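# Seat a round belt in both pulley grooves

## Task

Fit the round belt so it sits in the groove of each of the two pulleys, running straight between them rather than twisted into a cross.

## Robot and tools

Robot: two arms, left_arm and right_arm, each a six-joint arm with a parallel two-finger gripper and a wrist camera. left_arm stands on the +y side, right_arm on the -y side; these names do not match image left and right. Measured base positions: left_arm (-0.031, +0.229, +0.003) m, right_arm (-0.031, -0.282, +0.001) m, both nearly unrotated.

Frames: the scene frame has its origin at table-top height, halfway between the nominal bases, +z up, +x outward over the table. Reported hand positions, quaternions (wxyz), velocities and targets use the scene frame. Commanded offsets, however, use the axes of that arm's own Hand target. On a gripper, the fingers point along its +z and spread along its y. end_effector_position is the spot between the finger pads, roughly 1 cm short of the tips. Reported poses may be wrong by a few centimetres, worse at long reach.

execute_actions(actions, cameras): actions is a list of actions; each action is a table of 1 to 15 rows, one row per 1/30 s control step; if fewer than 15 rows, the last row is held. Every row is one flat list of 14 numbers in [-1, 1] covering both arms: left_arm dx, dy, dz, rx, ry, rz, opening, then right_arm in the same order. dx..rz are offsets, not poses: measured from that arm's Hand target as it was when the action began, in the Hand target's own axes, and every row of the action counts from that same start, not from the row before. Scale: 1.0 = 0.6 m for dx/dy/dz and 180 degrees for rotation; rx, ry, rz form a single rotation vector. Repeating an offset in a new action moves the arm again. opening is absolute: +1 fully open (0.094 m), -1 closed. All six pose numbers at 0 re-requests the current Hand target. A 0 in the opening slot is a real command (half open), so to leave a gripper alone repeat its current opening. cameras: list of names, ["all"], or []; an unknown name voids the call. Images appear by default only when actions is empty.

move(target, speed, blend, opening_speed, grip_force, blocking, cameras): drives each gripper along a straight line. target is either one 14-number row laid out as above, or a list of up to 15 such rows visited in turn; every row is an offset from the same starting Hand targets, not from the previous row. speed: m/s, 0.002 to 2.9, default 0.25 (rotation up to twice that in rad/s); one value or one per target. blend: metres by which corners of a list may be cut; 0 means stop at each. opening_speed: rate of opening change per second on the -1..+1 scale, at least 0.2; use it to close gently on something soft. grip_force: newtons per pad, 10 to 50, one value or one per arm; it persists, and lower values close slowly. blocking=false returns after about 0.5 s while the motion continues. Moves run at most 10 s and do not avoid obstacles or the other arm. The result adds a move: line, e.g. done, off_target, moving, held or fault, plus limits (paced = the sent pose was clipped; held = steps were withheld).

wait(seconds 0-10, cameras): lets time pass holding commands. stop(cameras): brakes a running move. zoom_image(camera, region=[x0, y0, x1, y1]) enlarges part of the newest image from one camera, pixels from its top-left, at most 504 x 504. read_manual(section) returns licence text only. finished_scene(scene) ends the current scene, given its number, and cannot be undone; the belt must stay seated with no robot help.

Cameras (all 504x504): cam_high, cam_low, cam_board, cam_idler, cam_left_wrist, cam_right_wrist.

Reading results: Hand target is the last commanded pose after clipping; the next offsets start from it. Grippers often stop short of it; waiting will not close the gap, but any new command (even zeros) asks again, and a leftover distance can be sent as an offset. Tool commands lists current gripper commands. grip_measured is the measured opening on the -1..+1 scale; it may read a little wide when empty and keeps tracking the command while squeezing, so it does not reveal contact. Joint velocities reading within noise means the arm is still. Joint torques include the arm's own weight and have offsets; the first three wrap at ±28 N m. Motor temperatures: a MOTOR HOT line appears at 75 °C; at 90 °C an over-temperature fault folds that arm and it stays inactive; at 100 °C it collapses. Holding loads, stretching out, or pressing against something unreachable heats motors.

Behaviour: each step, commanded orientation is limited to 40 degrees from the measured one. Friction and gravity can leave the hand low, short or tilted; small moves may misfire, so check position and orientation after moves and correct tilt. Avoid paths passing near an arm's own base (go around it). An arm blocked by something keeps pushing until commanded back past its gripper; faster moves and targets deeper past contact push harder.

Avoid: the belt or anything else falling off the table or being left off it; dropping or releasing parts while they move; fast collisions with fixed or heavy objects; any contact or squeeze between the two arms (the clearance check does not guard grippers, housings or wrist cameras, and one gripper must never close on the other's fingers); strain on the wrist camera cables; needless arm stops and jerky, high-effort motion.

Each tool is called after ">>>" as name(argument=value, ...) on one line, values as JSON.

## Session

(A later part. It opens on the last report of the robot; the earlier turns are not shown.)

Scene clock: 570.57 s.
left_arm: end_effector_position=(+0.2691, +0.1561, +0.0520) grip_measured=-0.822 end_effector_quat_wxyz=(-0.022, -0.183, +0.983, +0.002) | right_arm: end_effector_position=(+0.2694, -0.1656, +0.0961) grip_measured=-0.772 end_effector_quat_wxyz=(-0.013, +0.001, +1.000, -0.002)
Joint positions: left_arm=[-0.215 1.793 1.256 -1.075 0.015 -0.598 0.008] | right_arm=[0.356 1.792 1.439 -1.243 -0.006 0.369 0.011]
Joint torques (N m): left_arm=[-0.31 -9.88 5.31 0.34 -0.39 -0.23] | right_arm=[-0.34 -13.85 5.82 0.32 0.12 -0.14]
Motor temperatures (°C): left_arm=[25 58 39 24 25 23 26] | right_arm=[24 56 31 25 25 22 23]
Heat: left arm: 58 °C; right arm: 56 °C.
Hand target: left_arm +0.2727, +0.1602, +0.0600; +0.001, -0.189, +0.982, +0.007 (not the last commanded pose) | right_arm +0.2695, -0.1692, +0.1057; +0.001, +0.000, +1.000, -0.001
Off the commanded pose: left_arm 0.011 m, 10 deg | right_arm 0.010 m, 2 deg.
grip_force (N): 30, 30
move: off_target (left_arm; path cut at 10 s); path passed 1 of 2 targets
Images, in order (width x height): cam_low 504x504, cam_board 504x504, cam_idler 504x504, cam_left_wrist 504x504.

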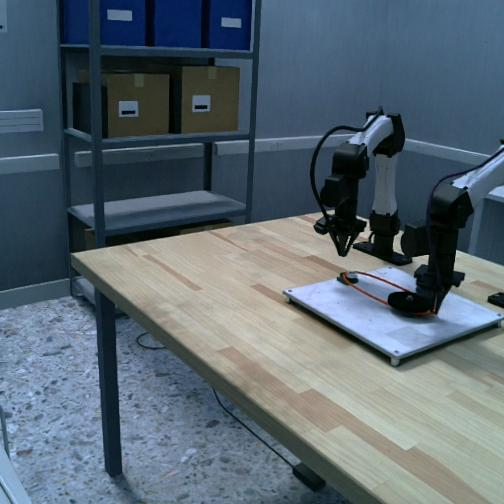

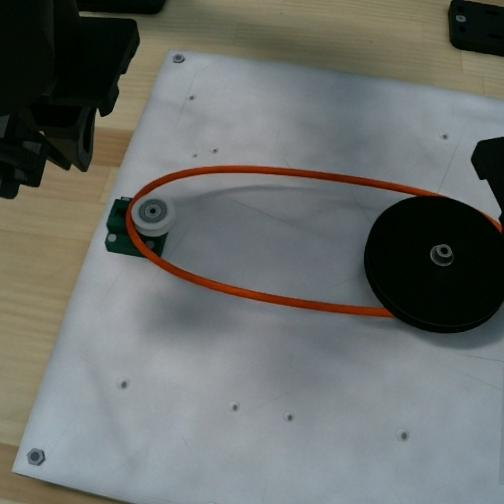

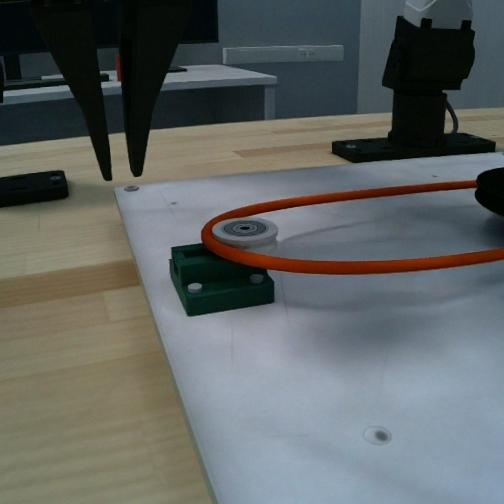

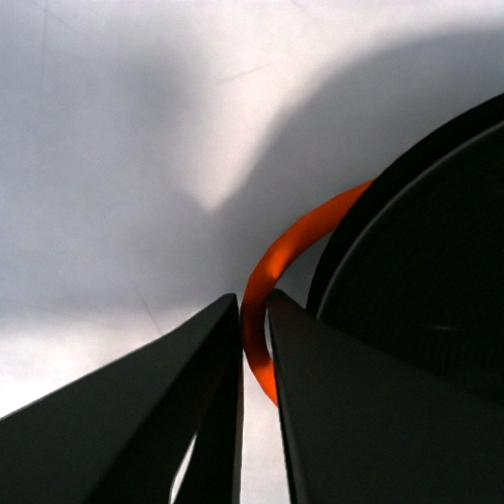

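>>> move(target=[0,0.004,-0.022,0,0,0,-0.82,0,0,0,0,0,0,-0.77], speed=0.04, cameras=["cam_board","cam_left_wrist","cam_low","cam_idler"])

>>> zoom_image(camera="cam_low", region=[370, 260, 450, 330])

>>> zoom_image(camera="cam_idler", region=[344, 140, 504, 300])

Scene clock: 583.47 s.
left_arm: end_effector_position=(+0.2687, +0.1562, +0.0581) grip_measured=-0.822 end_effector_quat_wxyz=(-0.017, -0.184, +0.983, -0.001) | right_arm: end_effector_position=(+0.2694, -0.1656, +0.0961) grip_measured=-0.772 end_effector_quat_wxyz=(-0.013, +0.001, +1.000, -0.002)
Joint positions: left_arm=[-0.215 1.775 1.26 -1.086 0.015 -0.599 0.008] | right_arm=[0.356 1.792 1.439 -1.243 -0.006 0.369 0.011]
Joint torques (N m): left_arm=[0.28 -9.83 8.01 0.01 -0.38 -0.16] | right_arm=[-0.44 -13.83 5.82 0.32 0.07 -0.11]
Motor temperatures (°C): left_arm=[25 60 38 24 25 23 26] | right_arm=[24 57 31 25 25 22 23]
Heat: left arm: 60 °C; right arm: 57 °C.
Hand target: left_arm +0.2718, +0.1622, +0.0733; +0.001, -0.189, +0.982, +0.007 | right_arm +0.2695, -0.1692, +0.1057; +0.001, +0.000, +1.000, -0.001
Off the commanded pose: left_arm 0.017 m, 2 deg | right_arm 0.010 m, 2 deg.
grip_force (N): 30, 30
move: off_target (left_arm)
Images, in order (width x height): cam_low 504x504, cam_board 504x504, cam_idler 504x504, cam_left_wrist 504x504.

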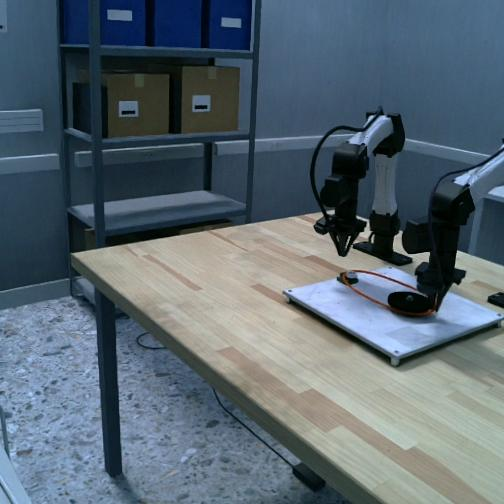

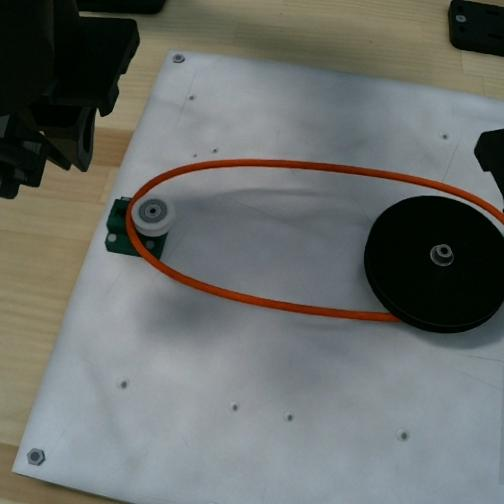

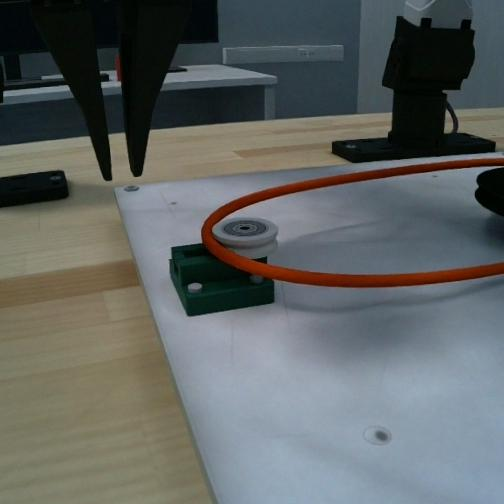

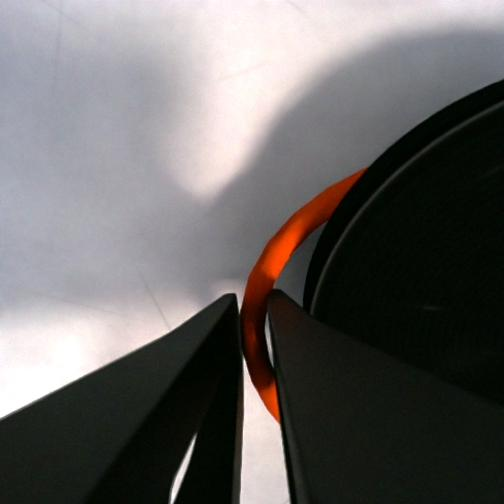

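Scaled by 6.300 from the camera's 504x504 image, which has a finer 720x720 frame.

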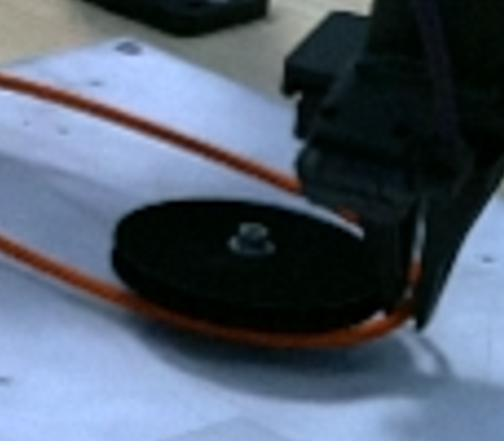

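Scaled by 3.150 from the camera's 504x504 image, which has a finer 720x720 frame.

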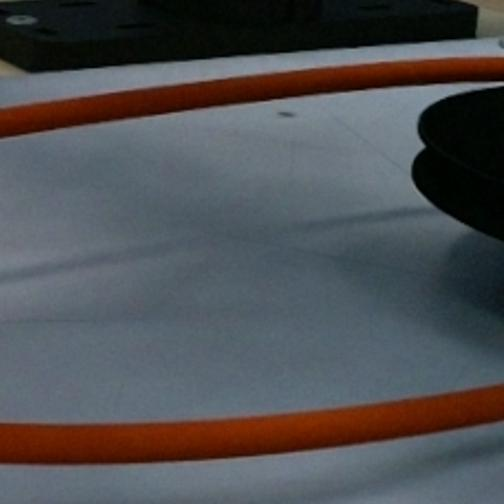

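>>> move(target=[0,0.0,-0.009,0,0,0,-0.82,0,0,0,0,0,0,-0.77], speed=0.04, cameras=["cam_board","cam_left_wrist","cam_low"])

>>> zoom_image(camera="cam_low", region=[370, 260, 450, 330])

>>> zoom_image(camera="cam_board", region=[340, 120, 504, 360])

Scene clock: 592.43 s.
left_arm: end_effector_position=(+0.2686, +0.1562, +0.0621) grip_measured=-0.822 end_effector_quat_wxyz=(-0.019, -0.184, +0.983, +0.000) | right_arm: end_effector_position=(+0.2694, -0.1656, +0.0961) grip_measured=-0.772 end_effector_quat_wxyz=(-0.013, +0.001, +1.000, -0.002)
Joint positions: left_arm=[-0.215 1.775 1.276 -1.107 0.015 -0.599 0.008] | right_arm=[0.356 1.792 1.439 -1.243 -0.006 0.369 0.011]
Joint torques (N m): left_arm=[0.25 -10.1 8.01 0.02 -0.38 -0.19] | right_arm=[-0.28 -13.91 5.67 0.32 0.07 -0.11]
Motor temperatures (°C): left_arm=[25 62 39 23 25 23 26] | right_arm=[24 57 31 25 25 22 23]
Heat: left arm: 62 °C; right arm: 57 °C.
Hand target: left_arm +0.2718, +0.1622, +0.0787; +0.001, -0.189, +0.982, +0.007 | right_arm +0.2695, -0.1692, +0.1057; +0.001, +0.000, +1.000, -0.001
Off the commanded pose: left_arm 0.018 m, 3 deg | right_arm 0.010 m, 2 deg.
grip_force (N): 30, 30
move: off_target (left_arm)
Images, in order (width x height): cam_low 504x504, cam_board 504x504, cam_left_wrist 504x504.

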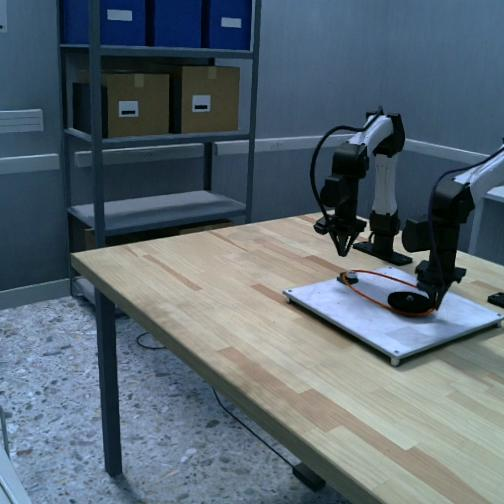

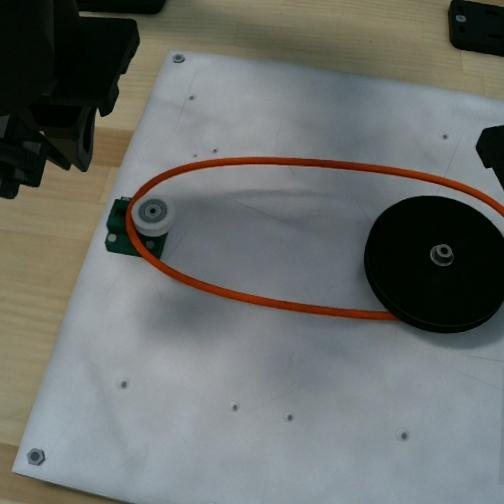

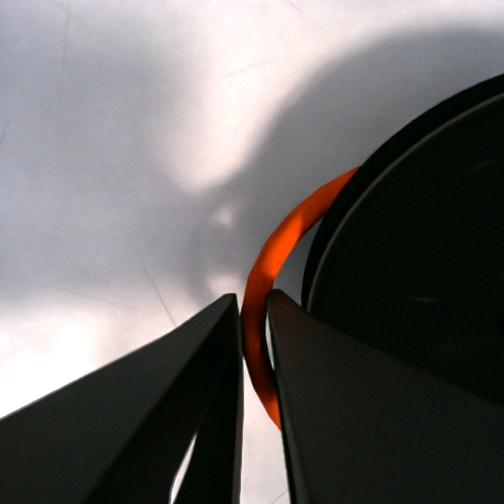

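Scaled by 6.300 from the camera's 504x504 image, which has a finer 720x720 frame.

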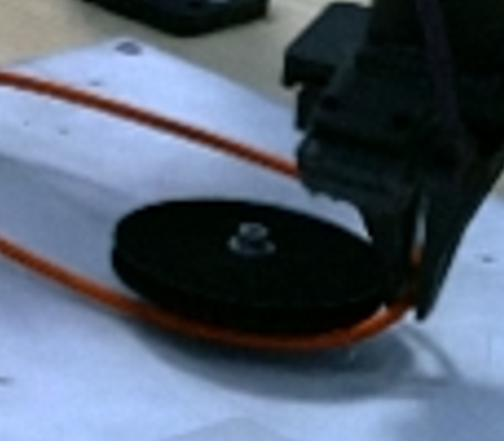

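Scaled by 2.100 from the camera's 504x504 image, which has a finer 720x720 frame.

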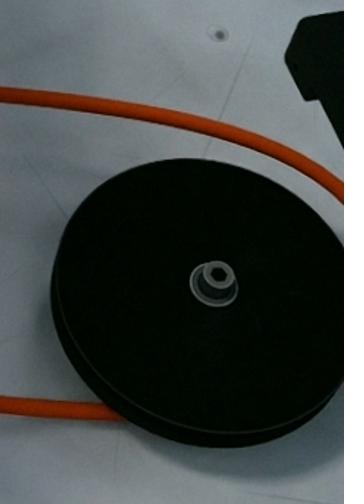

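>>> move(target=[[-0.041,-0.01,0.024,0,0,0.121,-0.82,0,0,0,0,0,0,-0.77],[-0.079,-0.034,0.024,0,0,0.26,-0.82,0,0,0,0,0,0,-0.77]], speed=0.06, blend=[0.01,0], cameras=["cam_board","cam_left_wrist","cam_low"])

>>> zoom_image(camera="cam_low", region=[370, 260, 450, 330])

>>> zoom_image(camera="cam_board", region=[340, 120, 504, 360])

Scene clock: 616.37 s.
left_arm: end_effector_position=(+0.3199, +0.1519, +0.0642) grip_measured=-0.822 end_effector_quat_wxyz=(+0.004, +0.217, +0.976, -0.007) | right_arm: end_effector_position=(+0.2694, -0.1656, +0.0961) grip_measured=-0.772 end_effector_quat_wxyz=(-0.013, +0.001, +1.000, -0.002)
Joint positions: left_arm=[-0.194 1.922 1.475 -1.116 0.015 0.227 0.008] | right_arm=[0.356 1.792 1.439 -1.243 -0.006 0.369 0.011]
Joint torques (N m): left_arm=[1.01 -6.99 8.14 0.2 -0.36 0.02] | right_arm=[-0.27 -13.98 5.82 0.34 0.08 -0.08]
Motor temperatures (°C): left_arm=[25 61 39 23 25 23 26] | right_arm=[24 57 31 25 25 22 23]
Heat: left arm: 61 °C; right arm: 57 °C.
Hand target: left_arm +0.3234, +0.1610, +0.0643; -0.002, +0.216, +0.976, +0.007 | right_arm +0.2695, -0.1692, +0.1057; +0.001, +0.000, +1.000, -0.001
Off the commanded pose: left_arm 0.010 m, 2 deg | right_arm 0.010 m, 2 deg.
grip_force (N): 30, 30
move: done
Images, in order (width x height): cam_low 504x504, cam_board 504x504, cam_left_wrist 504x504.

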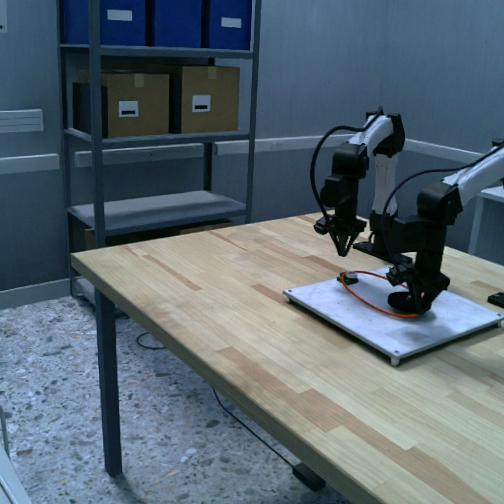

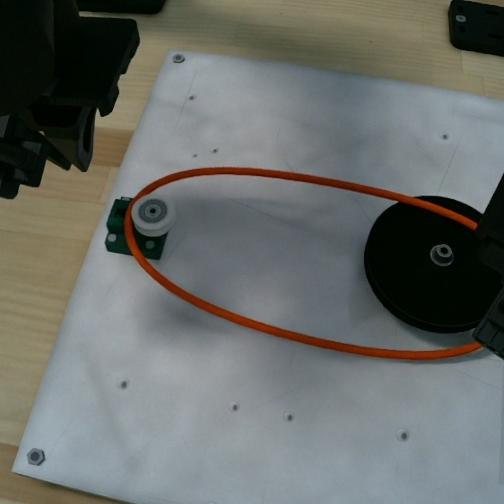

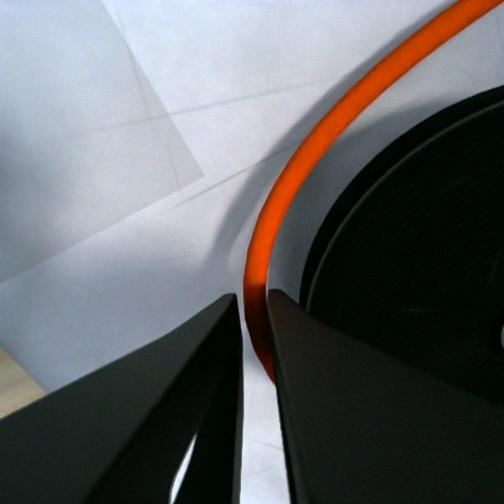

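Scaled by 6.300 from the camera's 504x504 image, which has a finer 720x720 frame.

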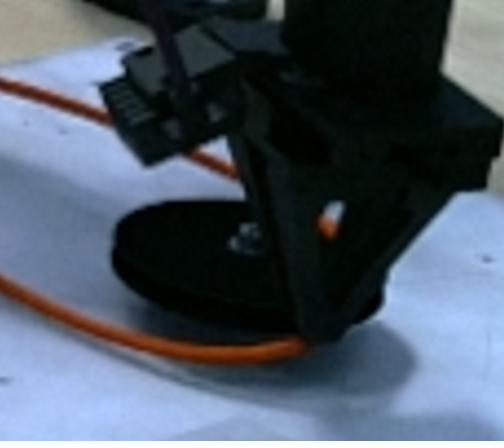

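Scaled by 2.100 from the camera's 504x504 image, which has a finer 720x720 frame.

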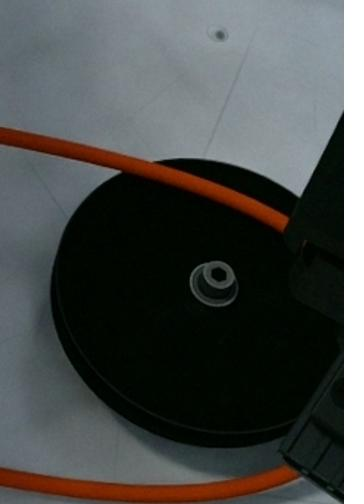

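>>> move(target=[[0.046,-0.011,-0.006,0,0,-0.139,-0.82,0,0,0,0,0,0,-0.77],[0.086,-0.04,-0.014,0,0,-0.27,-0.82,0,0,0,0,0,0,-0.77]], speed=0.06, blend=[0.01,0], cameras=["cam_board","cam_left_wrist","cam_low","cam_idler"])

>>> zoom_image(camera="cam_low", region=[370, 260, 450, 330])

>>> zoom_image(camera="cam_board", region=[340, 120, 504, 360])

Scene clock: 635.03 s.
left_arm: end_effector_position=(+0.2649, +0.1606, +0.0647) grip_measured=-0.822 end_effector_quat_wxyz=(-0.017, -0.202, +0.979, +0.007) | right_arm: end_effector_position=(+0.2694, -0.1656, +0.0961) grip_measured=-0.772 end_effector_quat_wxyz=(-0.013, +0.001, +1.000, -0.002)
Joint positions: left_arm=[-0.212 1.757 1.265 -1.116 0.001 -0.633 0.008] | right_arm=[0.356 1.792 1.439 -1.243 -0.006 0.369 0.011]
Joint torques (N m): left_arm=[-0.79 -9.59 5.56 0.3 -0.24 -0.22] | right_arm=[-0.46 -13.67 5.85 0.26 0.07 -0.07]
Motor temperatures (°C): left_arm=[25 60 40 23 25 23 26] | right_arm=[24 58 31 25 25 22 23]
Heat: left arm: 60 °C; right arm: 58 °C.
Hand target: left_arm +0.2665, +0.1609, +0.0726; +0.001, -0.204, +0.979, +0.007 | right_arm +0.2695, -0.1692, +0.1057; +0.001, +0.000, +1.000, -0.001
Off the commanded pose: left_arm 0.008 m, 2 deg | right_arm 0.010 m, 2 deg.
grip_force (N): 30, 30
move: done
Images, in order (width x height): cam_low 504x504, cam_board 504x504, cam_idler 504x504, cam_left_wrist 504x504.

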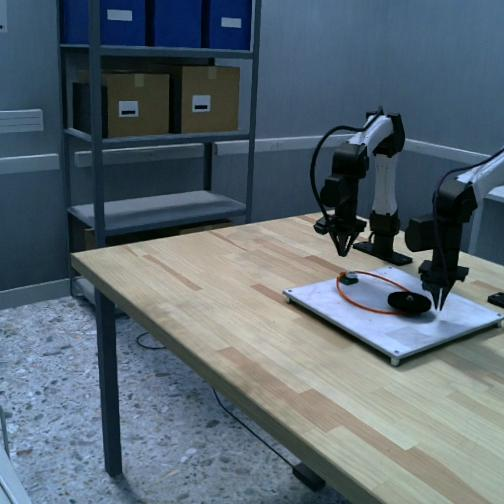

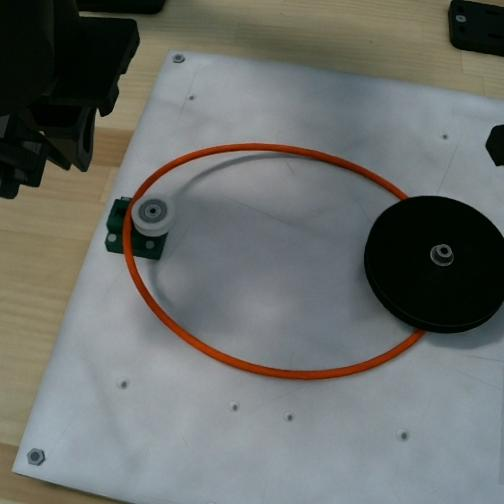

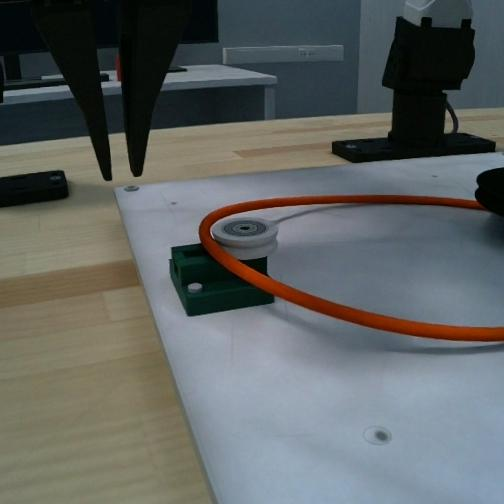

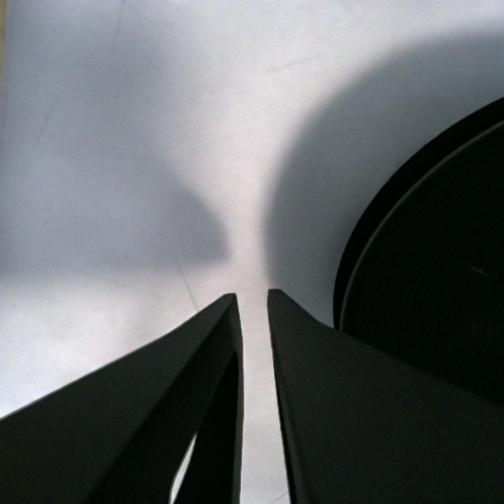

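Scaled by 6.300 from the camera's 504x504 image, which has a finer 720x720 frame.

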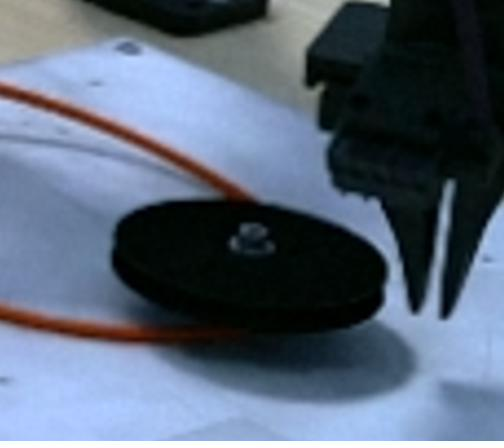

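Scaled by 2.100 from the camera's 504x504 image, which has a finer 720x720 frame.

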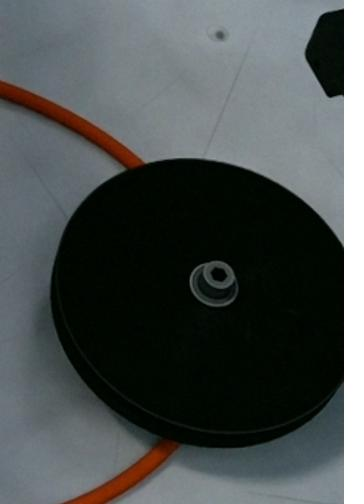

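>>> move(target=[[0,0,-0.075,0,0,0,-0.5,0,0,0,0,0,0,-0.77],[-0.077,-0.193,-0.075,0,0,0.53,-0.5,0,0,0,0,0,0,-0.77]], speed=0.15, blend=[0.02,0], cameras=["cam_board","cam_left_wrist","cam_low"])

>>> zoom_image(camera="cam_low", region=[330, 250, 450, 330])

Scene clock: 666.80 s.
left_arm: end_effector_position=(+0.3546, +0.0737, +0.1173) grip_measured=-0.502 end_effector_quat_wxyz=(+0.002, +0.579, +0.815, +0.002) | right_arm: end_effector_position=(+0.2694, -0.1656, +0.0961) grip_measured=-0.772 end_effector_quat_wxyz=(-0.013, +0.001, +1.000, -0.002)
Joint positions: left_arm=[-0.369 2.147 2.018 -1.436 -0.003 0.85 0.023] | right_arm=[0.356 1.792 1.439 -1.243 -0.006 0.369 0.011]
Joint torques (N m): left_arm=[-0.8 -8.49 8.28 0.19 -0.15 0.05] | right_arm=[-0.23 -13.96 6.08 0.33 0.1 -0.08]
Motor temperatures (°C): left_arm=[25 60 39 23 25 23 26] | right_arm=[24 59 32 25 25 22 23]
Heat: left arm: 60 °C; right arm: 59 °C.
Hand target: left_arm +0.3552, +0.0727, +0.1163; -0.005, +0.586, +0.810, +0.006 | right_arm +0.2695, -0.1692, +0.1057; +0.001, +0.000, +1.000, -0.001
Off the commanded pose: left_arm 0.002 m, 1 deg | right_arm 0.010 m, 2 deg.
grip_force (N): 30, 30
move: done
Images, in order (width x height): cam_low 504x504, cam_board 504x504, cam_left_wrist 504x504.

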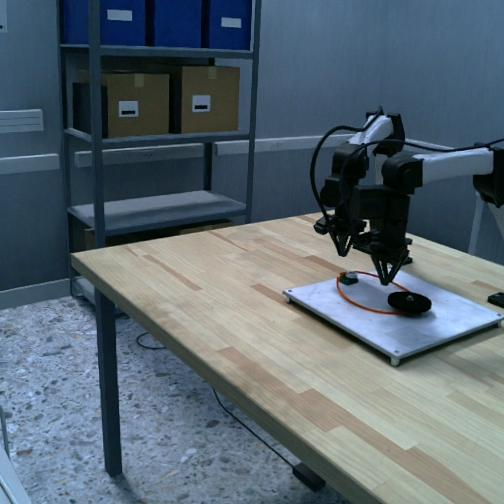

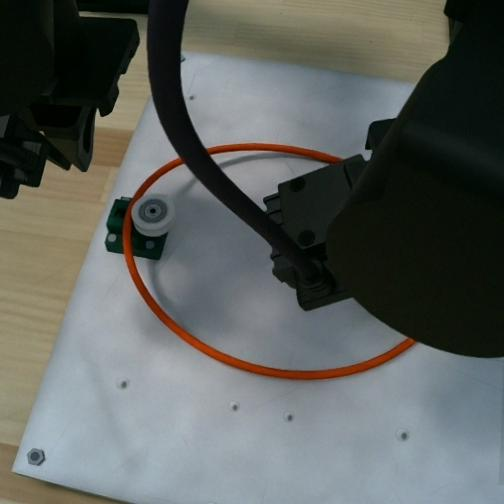

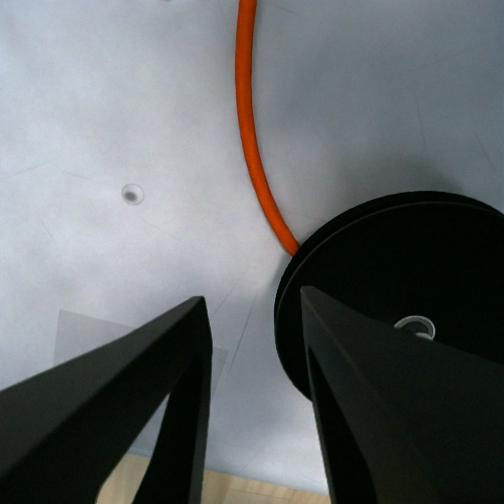

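Scaled by 4.200 from the camera's 504x504 image, which has a finer 720x720 frame.

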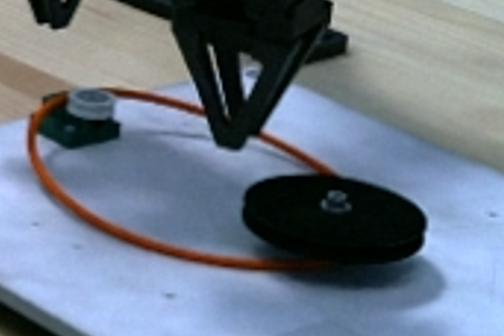

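>>> move(target=[-0.016,-0.012,0.09,0,0,-0.089,-0.5,0,0,0,0,0,0,-0.77], speed=0.1, cameras=["cam_board","cam_left_wrist","cam_low"])

>>> zoom_image(camera="cam_low", region=[330, 250, 450, 330])

Scene clock: 691.40 s.
left_arm: end_effector_position=(+0.3486, +0.0640, +0.0706) grip_measured=-0.502 end_effector_quat_wxyz=(-0.003, +0.470, +0.883, +0.001) | right_arm: end_effector_position=(+0.2694, -0.1656, +0.0961) grip_measured=-0.772 end_effector_quat_wxyz=(-0.013, +0.001, +1.000, -0.002)
Joint positions: left_arm=[-0.397 2.147 1.833 -1.261 -0.003 0.566 0.023] | right_arm=[0.356 1.792 1.439 -1.243 -0.006 0.369 0.011]
Joint torques (N m): left_arm=[-0.8 -8.43 5.68 0.51 -0.18 -0.22] | right_arm=[-0.27 -13.71 6.02 0.37 0.11 -0.13]
Motor temperatures (°C): left_arm=[25 58 41 23 25 23 26] | right_arm=[24 59 32 25 25 22 23]
Heat: left arm: 58 °C; right arm: 59 °C.
Hand target: left_arm +0.3513, +0.0620, +0.0621; -0.004, +0.468, +0.884, +0.006 | right_arm +0.2695, -0.1692, +0.1057; +0.001, +0.000, +1.000, -0.001
Off the commanded pose: left_arm 0.009 m, 1 deg | right_arm 0.010 m, 2 deg.
grip_force (N): 30, 30
move: done
Images, in order (width x height): cam_low 504x504, cam_board 504x504, cam_left_wrist 504x504.

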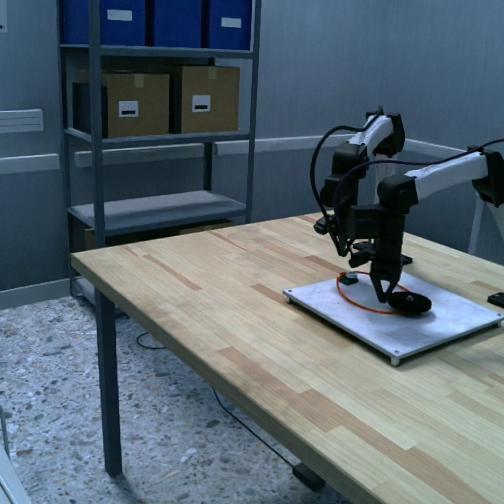

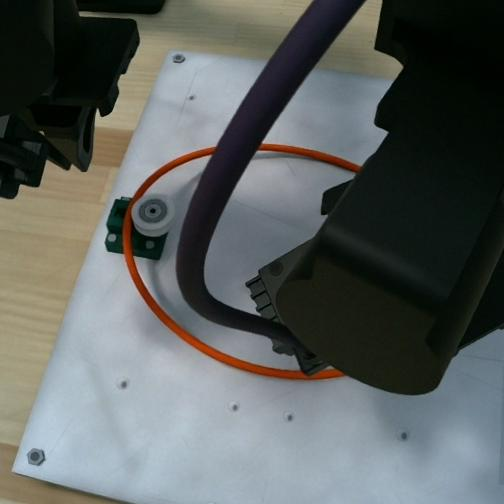

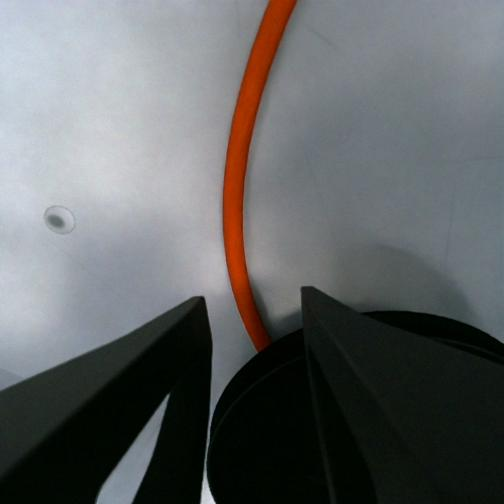

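Scaled by 4.200 from the camera's 504x504 image, which has a finer 720x720 frame.

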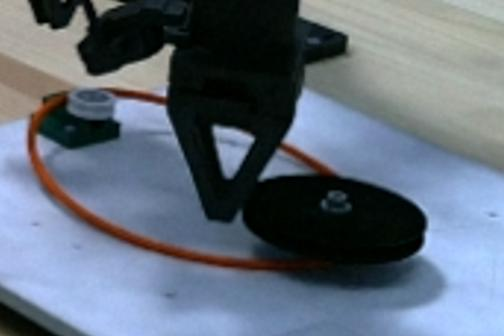

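>>> move(target=[0,0.007,0.03,0,0,0,-0.5,0,0,0,0,0,0,-0.77], speed=0.05, cameras=["cam_board","cam_left_wrist","cam_low"])

>>> zoom_image(camera="cam_low", region=[330, 250, 450, 330])

Scene clock: 708.13 s.
left_arm: end_effector_position=(+0.3518, +0.0626, +0.0524) grip_measured=-0.502 end_effector_quat_wxyz=(-0.001, +0.469, +0.883, +0.001) | right_arm: end_effector_position=(+0.2694, -0.1656, +0.0961) grip_measured=-0.772 end_effector_quat_wxyz=(-0.013, +0.001, +1.000, -0.002)
Joint positions: left_arm=[-0.397 2.167 1.792 -1.197 -0.003 0.566 0.023] | right_arm=[0.356 1.792 1.439 -1.243 -0.006 0.369 0.011]
Joint torques (N m): left_arm=[0.12 -8.66 5.52 0.48 -0.15 -0.1] | right_arm=[-0.1 -13.65 5.76 0.32 0.11 -0.1]
Motor temperatures (°C): left_arm=[25 57 40 24 25 23 26] | right_arm=[24 59 32 25 25 22 23]
Heat: left arm: 57 °C; right arm: 59 °C.
Hand target: left_arm +0.3548, +0.0646, +0.0443; -0.004, +0.468, +0.884, +0.006 | right_arm +0.2695, -0.1692, +0.1057; +0.001, +0.000, +1.000, -0.001
Off the commanded pose: left_arm 0.009 m, 1 deg | right_arm 0.010 m, 2 deg.
grip_force (N): 30, 30
move: done
Images, in order (width x height): cam_low 504x504, cam_board 504x504, cam_left_wrist 504x504.

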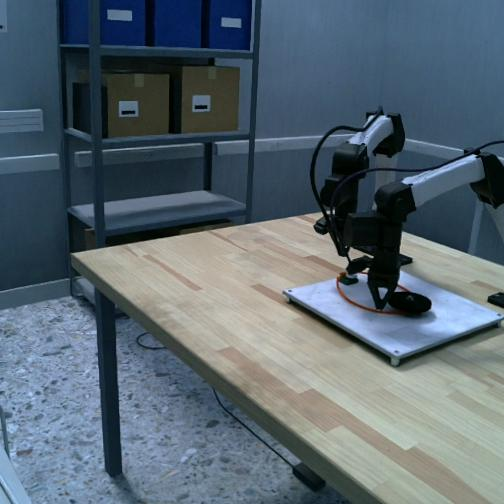

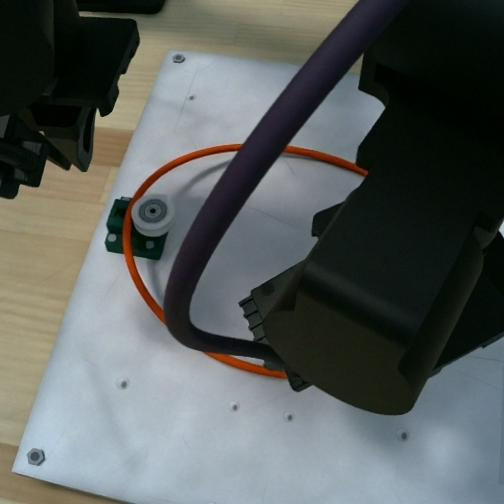

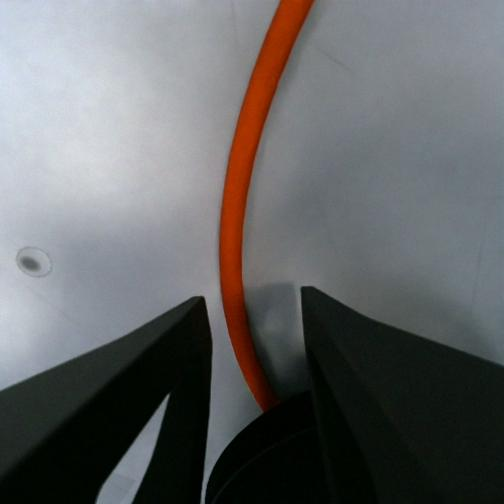

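Scaled by 4.200 from the camera's 504x504 image, which has a finer 720x720 frame.

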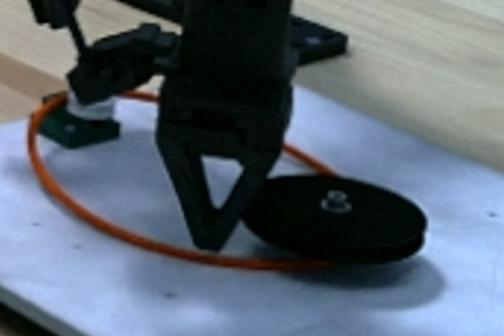

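>>> move(target=[0,0.007,0.014,0,0,0,-0.5,0,0,0,0,0,0,-0.77], speed=0.04, cameras=["cam_left_wrist","cam_low"])

>>> zoom_image(camera="cam_low", region=[330, 250, 450, 330])

Scene clock: 717.50 s.
left_arm: end_effector_position=(+0.3565, +0.0632, +0.0449) grip_measured=-0.502 end_effector_quat_wxyz=(+0.003, +0.467, +0.884, +0.002) | right_arm: end_effector_position=(+0.2694, -0.1656, +0.0961) grip_measured=-0.772 end_effector_quat_wxyz=(-0.013, +0.001, +1.000, -0.002)
Joint positions: left_arm=[-0.391 2.181 1.784 -1.168 -0.003 0.566 0.023] | right_arm=[0.356 1.792 1.439 -1.243 -0.006 0.369 0.011]
Joint torques (N m): left_arm=[0.36 -8.62 5.48 0.47 -0.16 0.01] | right_arm=[-0.31 -13.68 5.87 0.32 0.07 -0.09]
Motor temperatures (°C): left_arm=[25 59 39 24 25 23 26] | right_arm=[24 60 32 25 25 22 23]
Heat: left arm: 59 °C; right arm: 60 °C.
Hand target: left_arm +0.3582, +0.0671, +0.0359; -0.004, +0.468, +0.884, +0.006 | right_arm +0.2695, -0.1692, +0.1057; +0.001, +0.000, +1.000, -0.001
Off the commanded pose: left_arm 0.010 m, 1 deg | right_arm 0.010 m, 2 deg.
grip_force (N): 30, 30
move: done
Images, in order (width x height): cam_low 504x504, cam_left_wrist 504x504.

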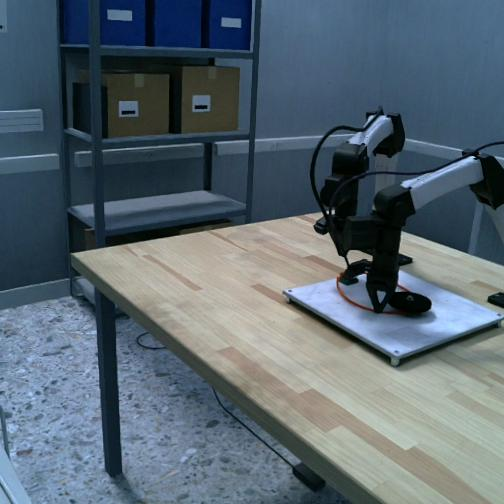

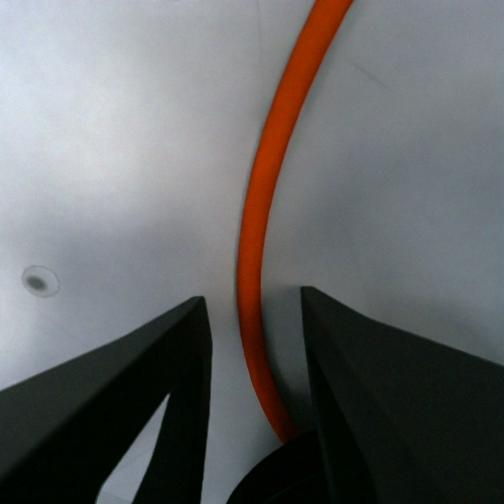

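Scaled by 4.200 from the camera's 504x504 image, which has a finer 720x720 frame.

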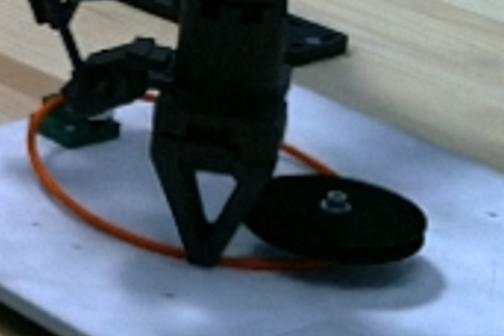

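>>> move(target=[0,0,0,0,0,0,-0.95,0,0,0,0,0,0,-0.77], opening_speed=0.4)

>>> move(target=[[0.039,0.055,-0.015,0,0,0,-0.95,0,0,0,0,0,0,-0.77],[0.121,0.062,-0.03,0,0,-0.02,-0.95,0,0,0,0,0,0,-0.77]], speed=0.06, blend=[0.015,0], cameras=["cam_board","cam_left_wrist","cam_low","cam_idler"])

>>> zoom_image(camera="cam_low", region=[330, 250, 450, 330])

Scene clock: 738.30 s.
left_arm: end_effector_position=(+0.3565, +0.0632, +0.0449) grip_measured=-0.904 end_effector_quat_wxyz=(+0.003, +0.467, +0.884, +0.002) | right_arm: end_effector_position=(+0.2694, -0.1656, +0.0961) grip_measured=-0.772 end_effector_quat_wxyz=(-0.013, +0.001, +1.000, -0.002)
Joint positions: left_arm=[-0.391 2.181 1.784 -1.168 -0.003 0.566 0.005] | right_arm=[0.356 1.792 1.439 -1.243 -0.006 0.369 0.011]
Joint torques (N m): left_arm=[0.4 -8.62 5.46 0.45 -0.17 -0.01] | right_arm=[-0.47 -13.76 5.74 0.33 0.06 -0.11]
Motor temperatures (°C): left_arm=[25 58 38 24 25 23 25] | right_arm=[24 60 32 25 25 22 23]
Heat: left arm: 58 °C; right arm: 60 °C.
Hand target: left_arm +0.3582, +0.0671, +0.0359; -0.004, +0.468, +0.884, +0.006 | right_arm +0.2695, -0.1692, +0.1057; +0.001, +0.000, +1.000, -0.001
Off the commanded pose: left_arm 0.010 m, 1 deg | right_arm 0.010 m, 2 deg.
grip_force (N): 30, 30
move: done

Scene clock: 740.20 s.
left_arm: end_effector_position=(+0.3483, +0.1376, +0.0442) grip_measured=-0.906 end_effector_quat_wxyz=(-0.009, +0.438, +0.899, -0.011) | right_arm: end_effector_position=(+0.2694, -0.1656, +0.0961) grip_measured=-0.772 end_effector_quat_wxyz=(-0.013, +0.001, +1.000, -0.002)
Joint positions: left_arm=[-0.214 2.084 1.629 -1.138 0.017 0.678 0.004] | right_arm=[0.356 1.792 1.439 -1.243 -0.006 0.369 0.011]
Joint torques (N m): left_arm=[0.88 -12.21 5.08 0.19 -0.36 0.08] | right_arm=[-0.35 -13.63 5.83 0.31 0.09 -0.11]
Motor temperatures (°C): left_arm=[25 58 38 23 25 23 26] | right_arm=[24 60 32 25 25 22 23]
Heat: left arm: 58 °C; right arm: 60 °C.
Hand target: left_arm +0.3482, +0.1479, +0.0550; -0.004, +0.440, +0.898, +0.006 | right_arm +0.2695, -0.1692, +0.1057; +0.001, +0.000, +1.000, -0.001
Off the commanded pose: left_arm 0.015 m, 2 deg | right_arm 0.010 m, 2 deg.
grip_force (N): 30, 30
move: off_target (left_arm)
Images, in order (width x height): cam_low 504x504, cam_board 504x504, cam_idler 504x504, cam_left_wrist 504x504.

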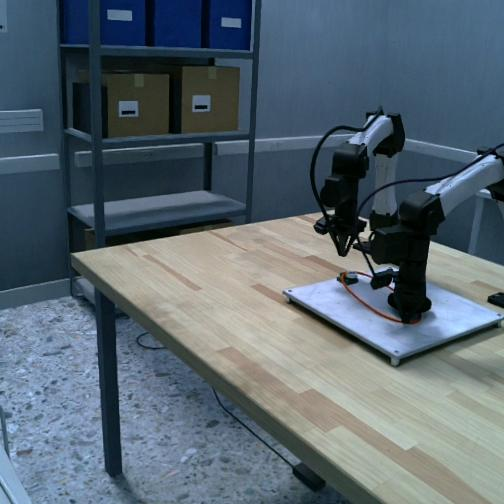

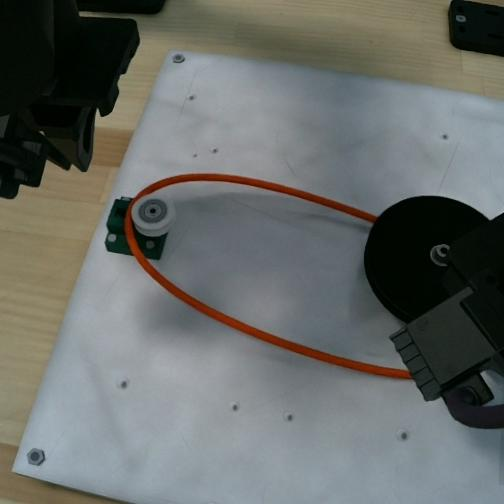

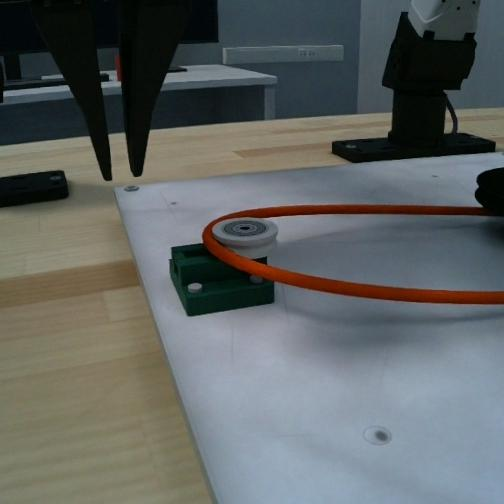

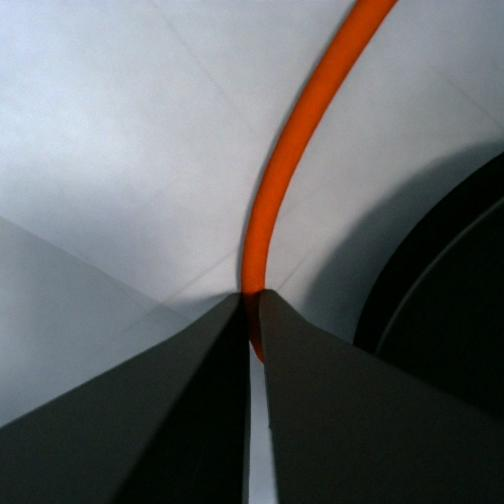

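Scaled by 4.200 from the camera's 504x504 image, which has a finer 720x720 frame.

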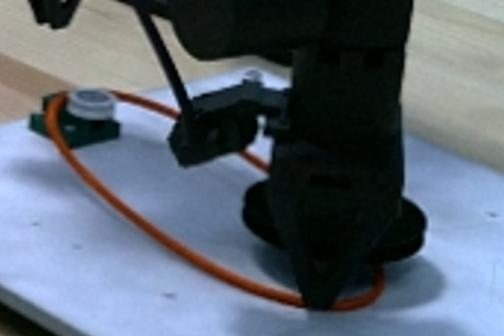

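>>> move(target=[[0.02,0.02,-0.03,0,0,-0.05,-0.95,0,0,0,0,0,0,-0.77],[0.081,-0.034,-0.022,0,0,-0.29,-0.95,0,0,0,0,0,0,-0.77]], speed=0.06, blend=[0.01,0], cameras=["cam_board","cam_left_wrist","cam_low","cam_idler"])

>>> zoom_image(camera="cam_low", region=[330, 250, 450, 330])

Scene clock: 760.17 s.
left_arm: end_effector_position=(+0.2967, +0.1626, +0.0584) grip_measured=-0.906 end_effector_quat_wxyz=(-0.025, +0.013, +1.000, -0.006) | right_arm: end_effector_position=(+0.2694, -0.1656, +0.0961) grip_measured=-0.772 end_effector_quat_wxyz=(-0.013, +0.001, +1.000, -0.002)
Joint positions: left_arm=[-0.174 1.885 1.401 -1.134 0.021 -0.162 0.004] | right_arm=[0.356 1.792 1.439 -1.243 -0.006 0.369 0.011]
Joint torques (N m): left_arm=[1.43 -10.86 5.41 0.38 -0.43 -0.19] | right_arm=[-0.39 -13.83 5.93 0.33 0.06 -0.12]
Motor temperatures (°C): left_arm=[25 67 37 23 25 23 26] | right_arm=[24 60 32 25 25 22 23]
Heat: left arm: 67 °C; right arm: 60 °C.
Hand target: left_arm +0.3023, +0.1736, +0.0686; +0.000, +0.000, +1.000, +0.007 | right_arm +0.2695, -0.1692, +0.1057; +0.001, +0.000, +1.000, -0.001
Off the commanded pose: left_arm 0.016 m, 4 deg | right_arm 0.010 m, 2 deg.
grip_force (N): 30, 30
move: off_target (left_arm)
Images, in order (width x height): cam_low 504x504, cam_board 504x504, cam_idler 504x504, cam_left_wrist 504x504.

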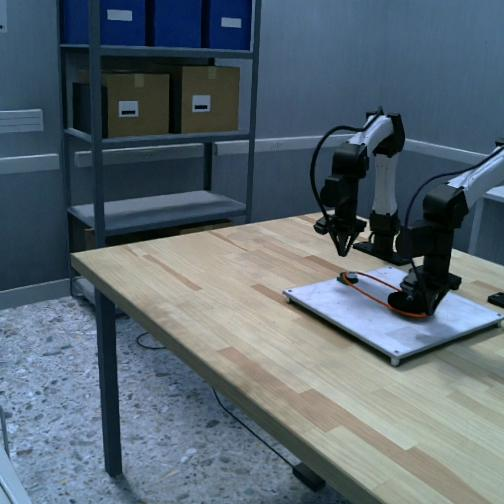

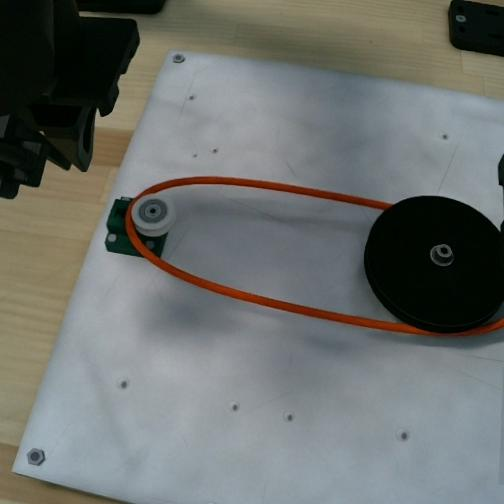

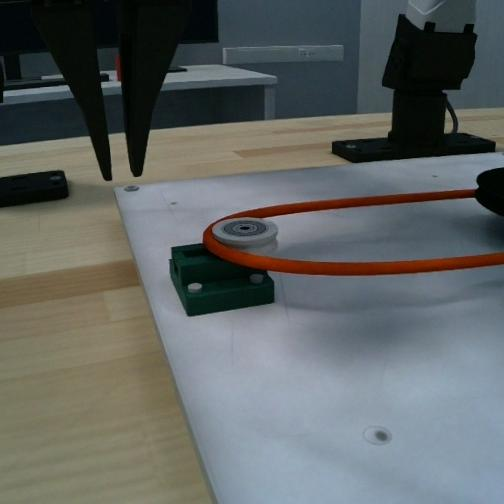

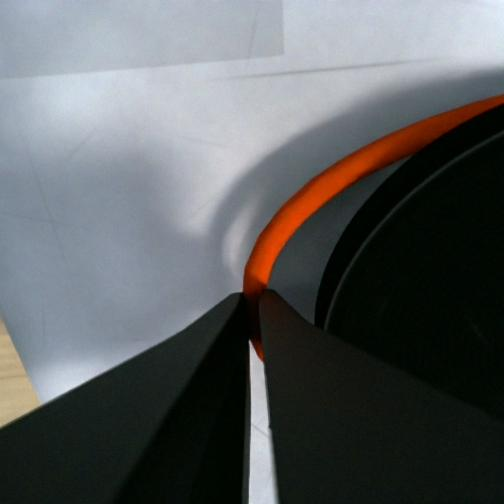

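Scaled by 4.200 from the camera's 504x504 image, which has a finer 720x720 frame.

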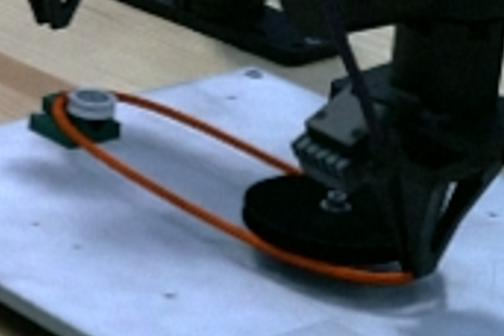

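>>> zoom_image(camera="cam_idler", region=[404, 140, 504, 290])

>>> zoom_image(camera="cam_low", region=[380, 280, 440, 330])

>>> zoom_image(camera="cam_board", region=[350, 160, 504, 350])

Scaled by 3.360 from the camera's 504x504 image, which has a finer 720x720 frame.

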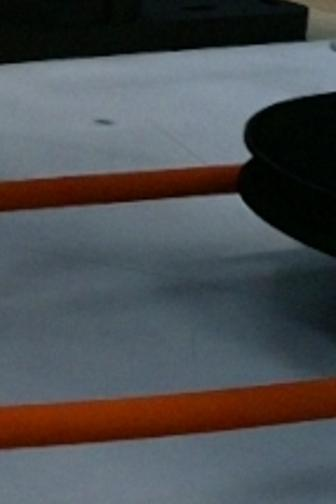

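Scaled by 8.400 from the camera's 504x504 image, which has a finer 720x720 frame.

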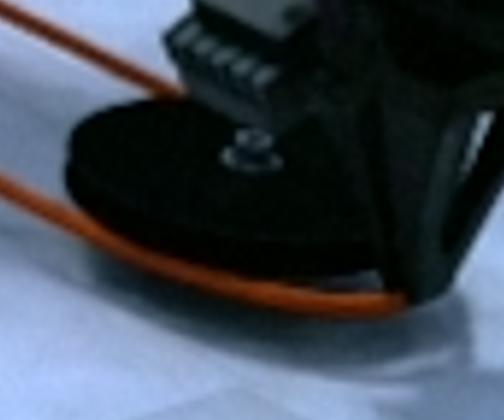

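Scaled by 2.653 from the camera's 504x504 image, which has a finer 720x720 frame.

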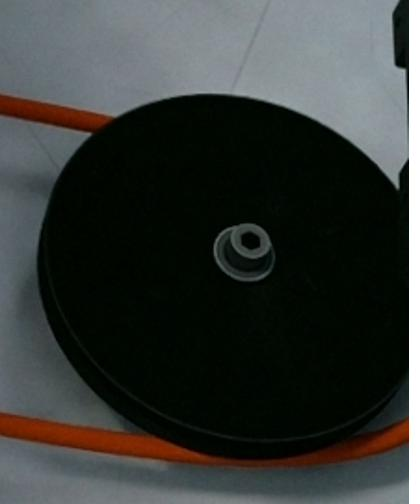

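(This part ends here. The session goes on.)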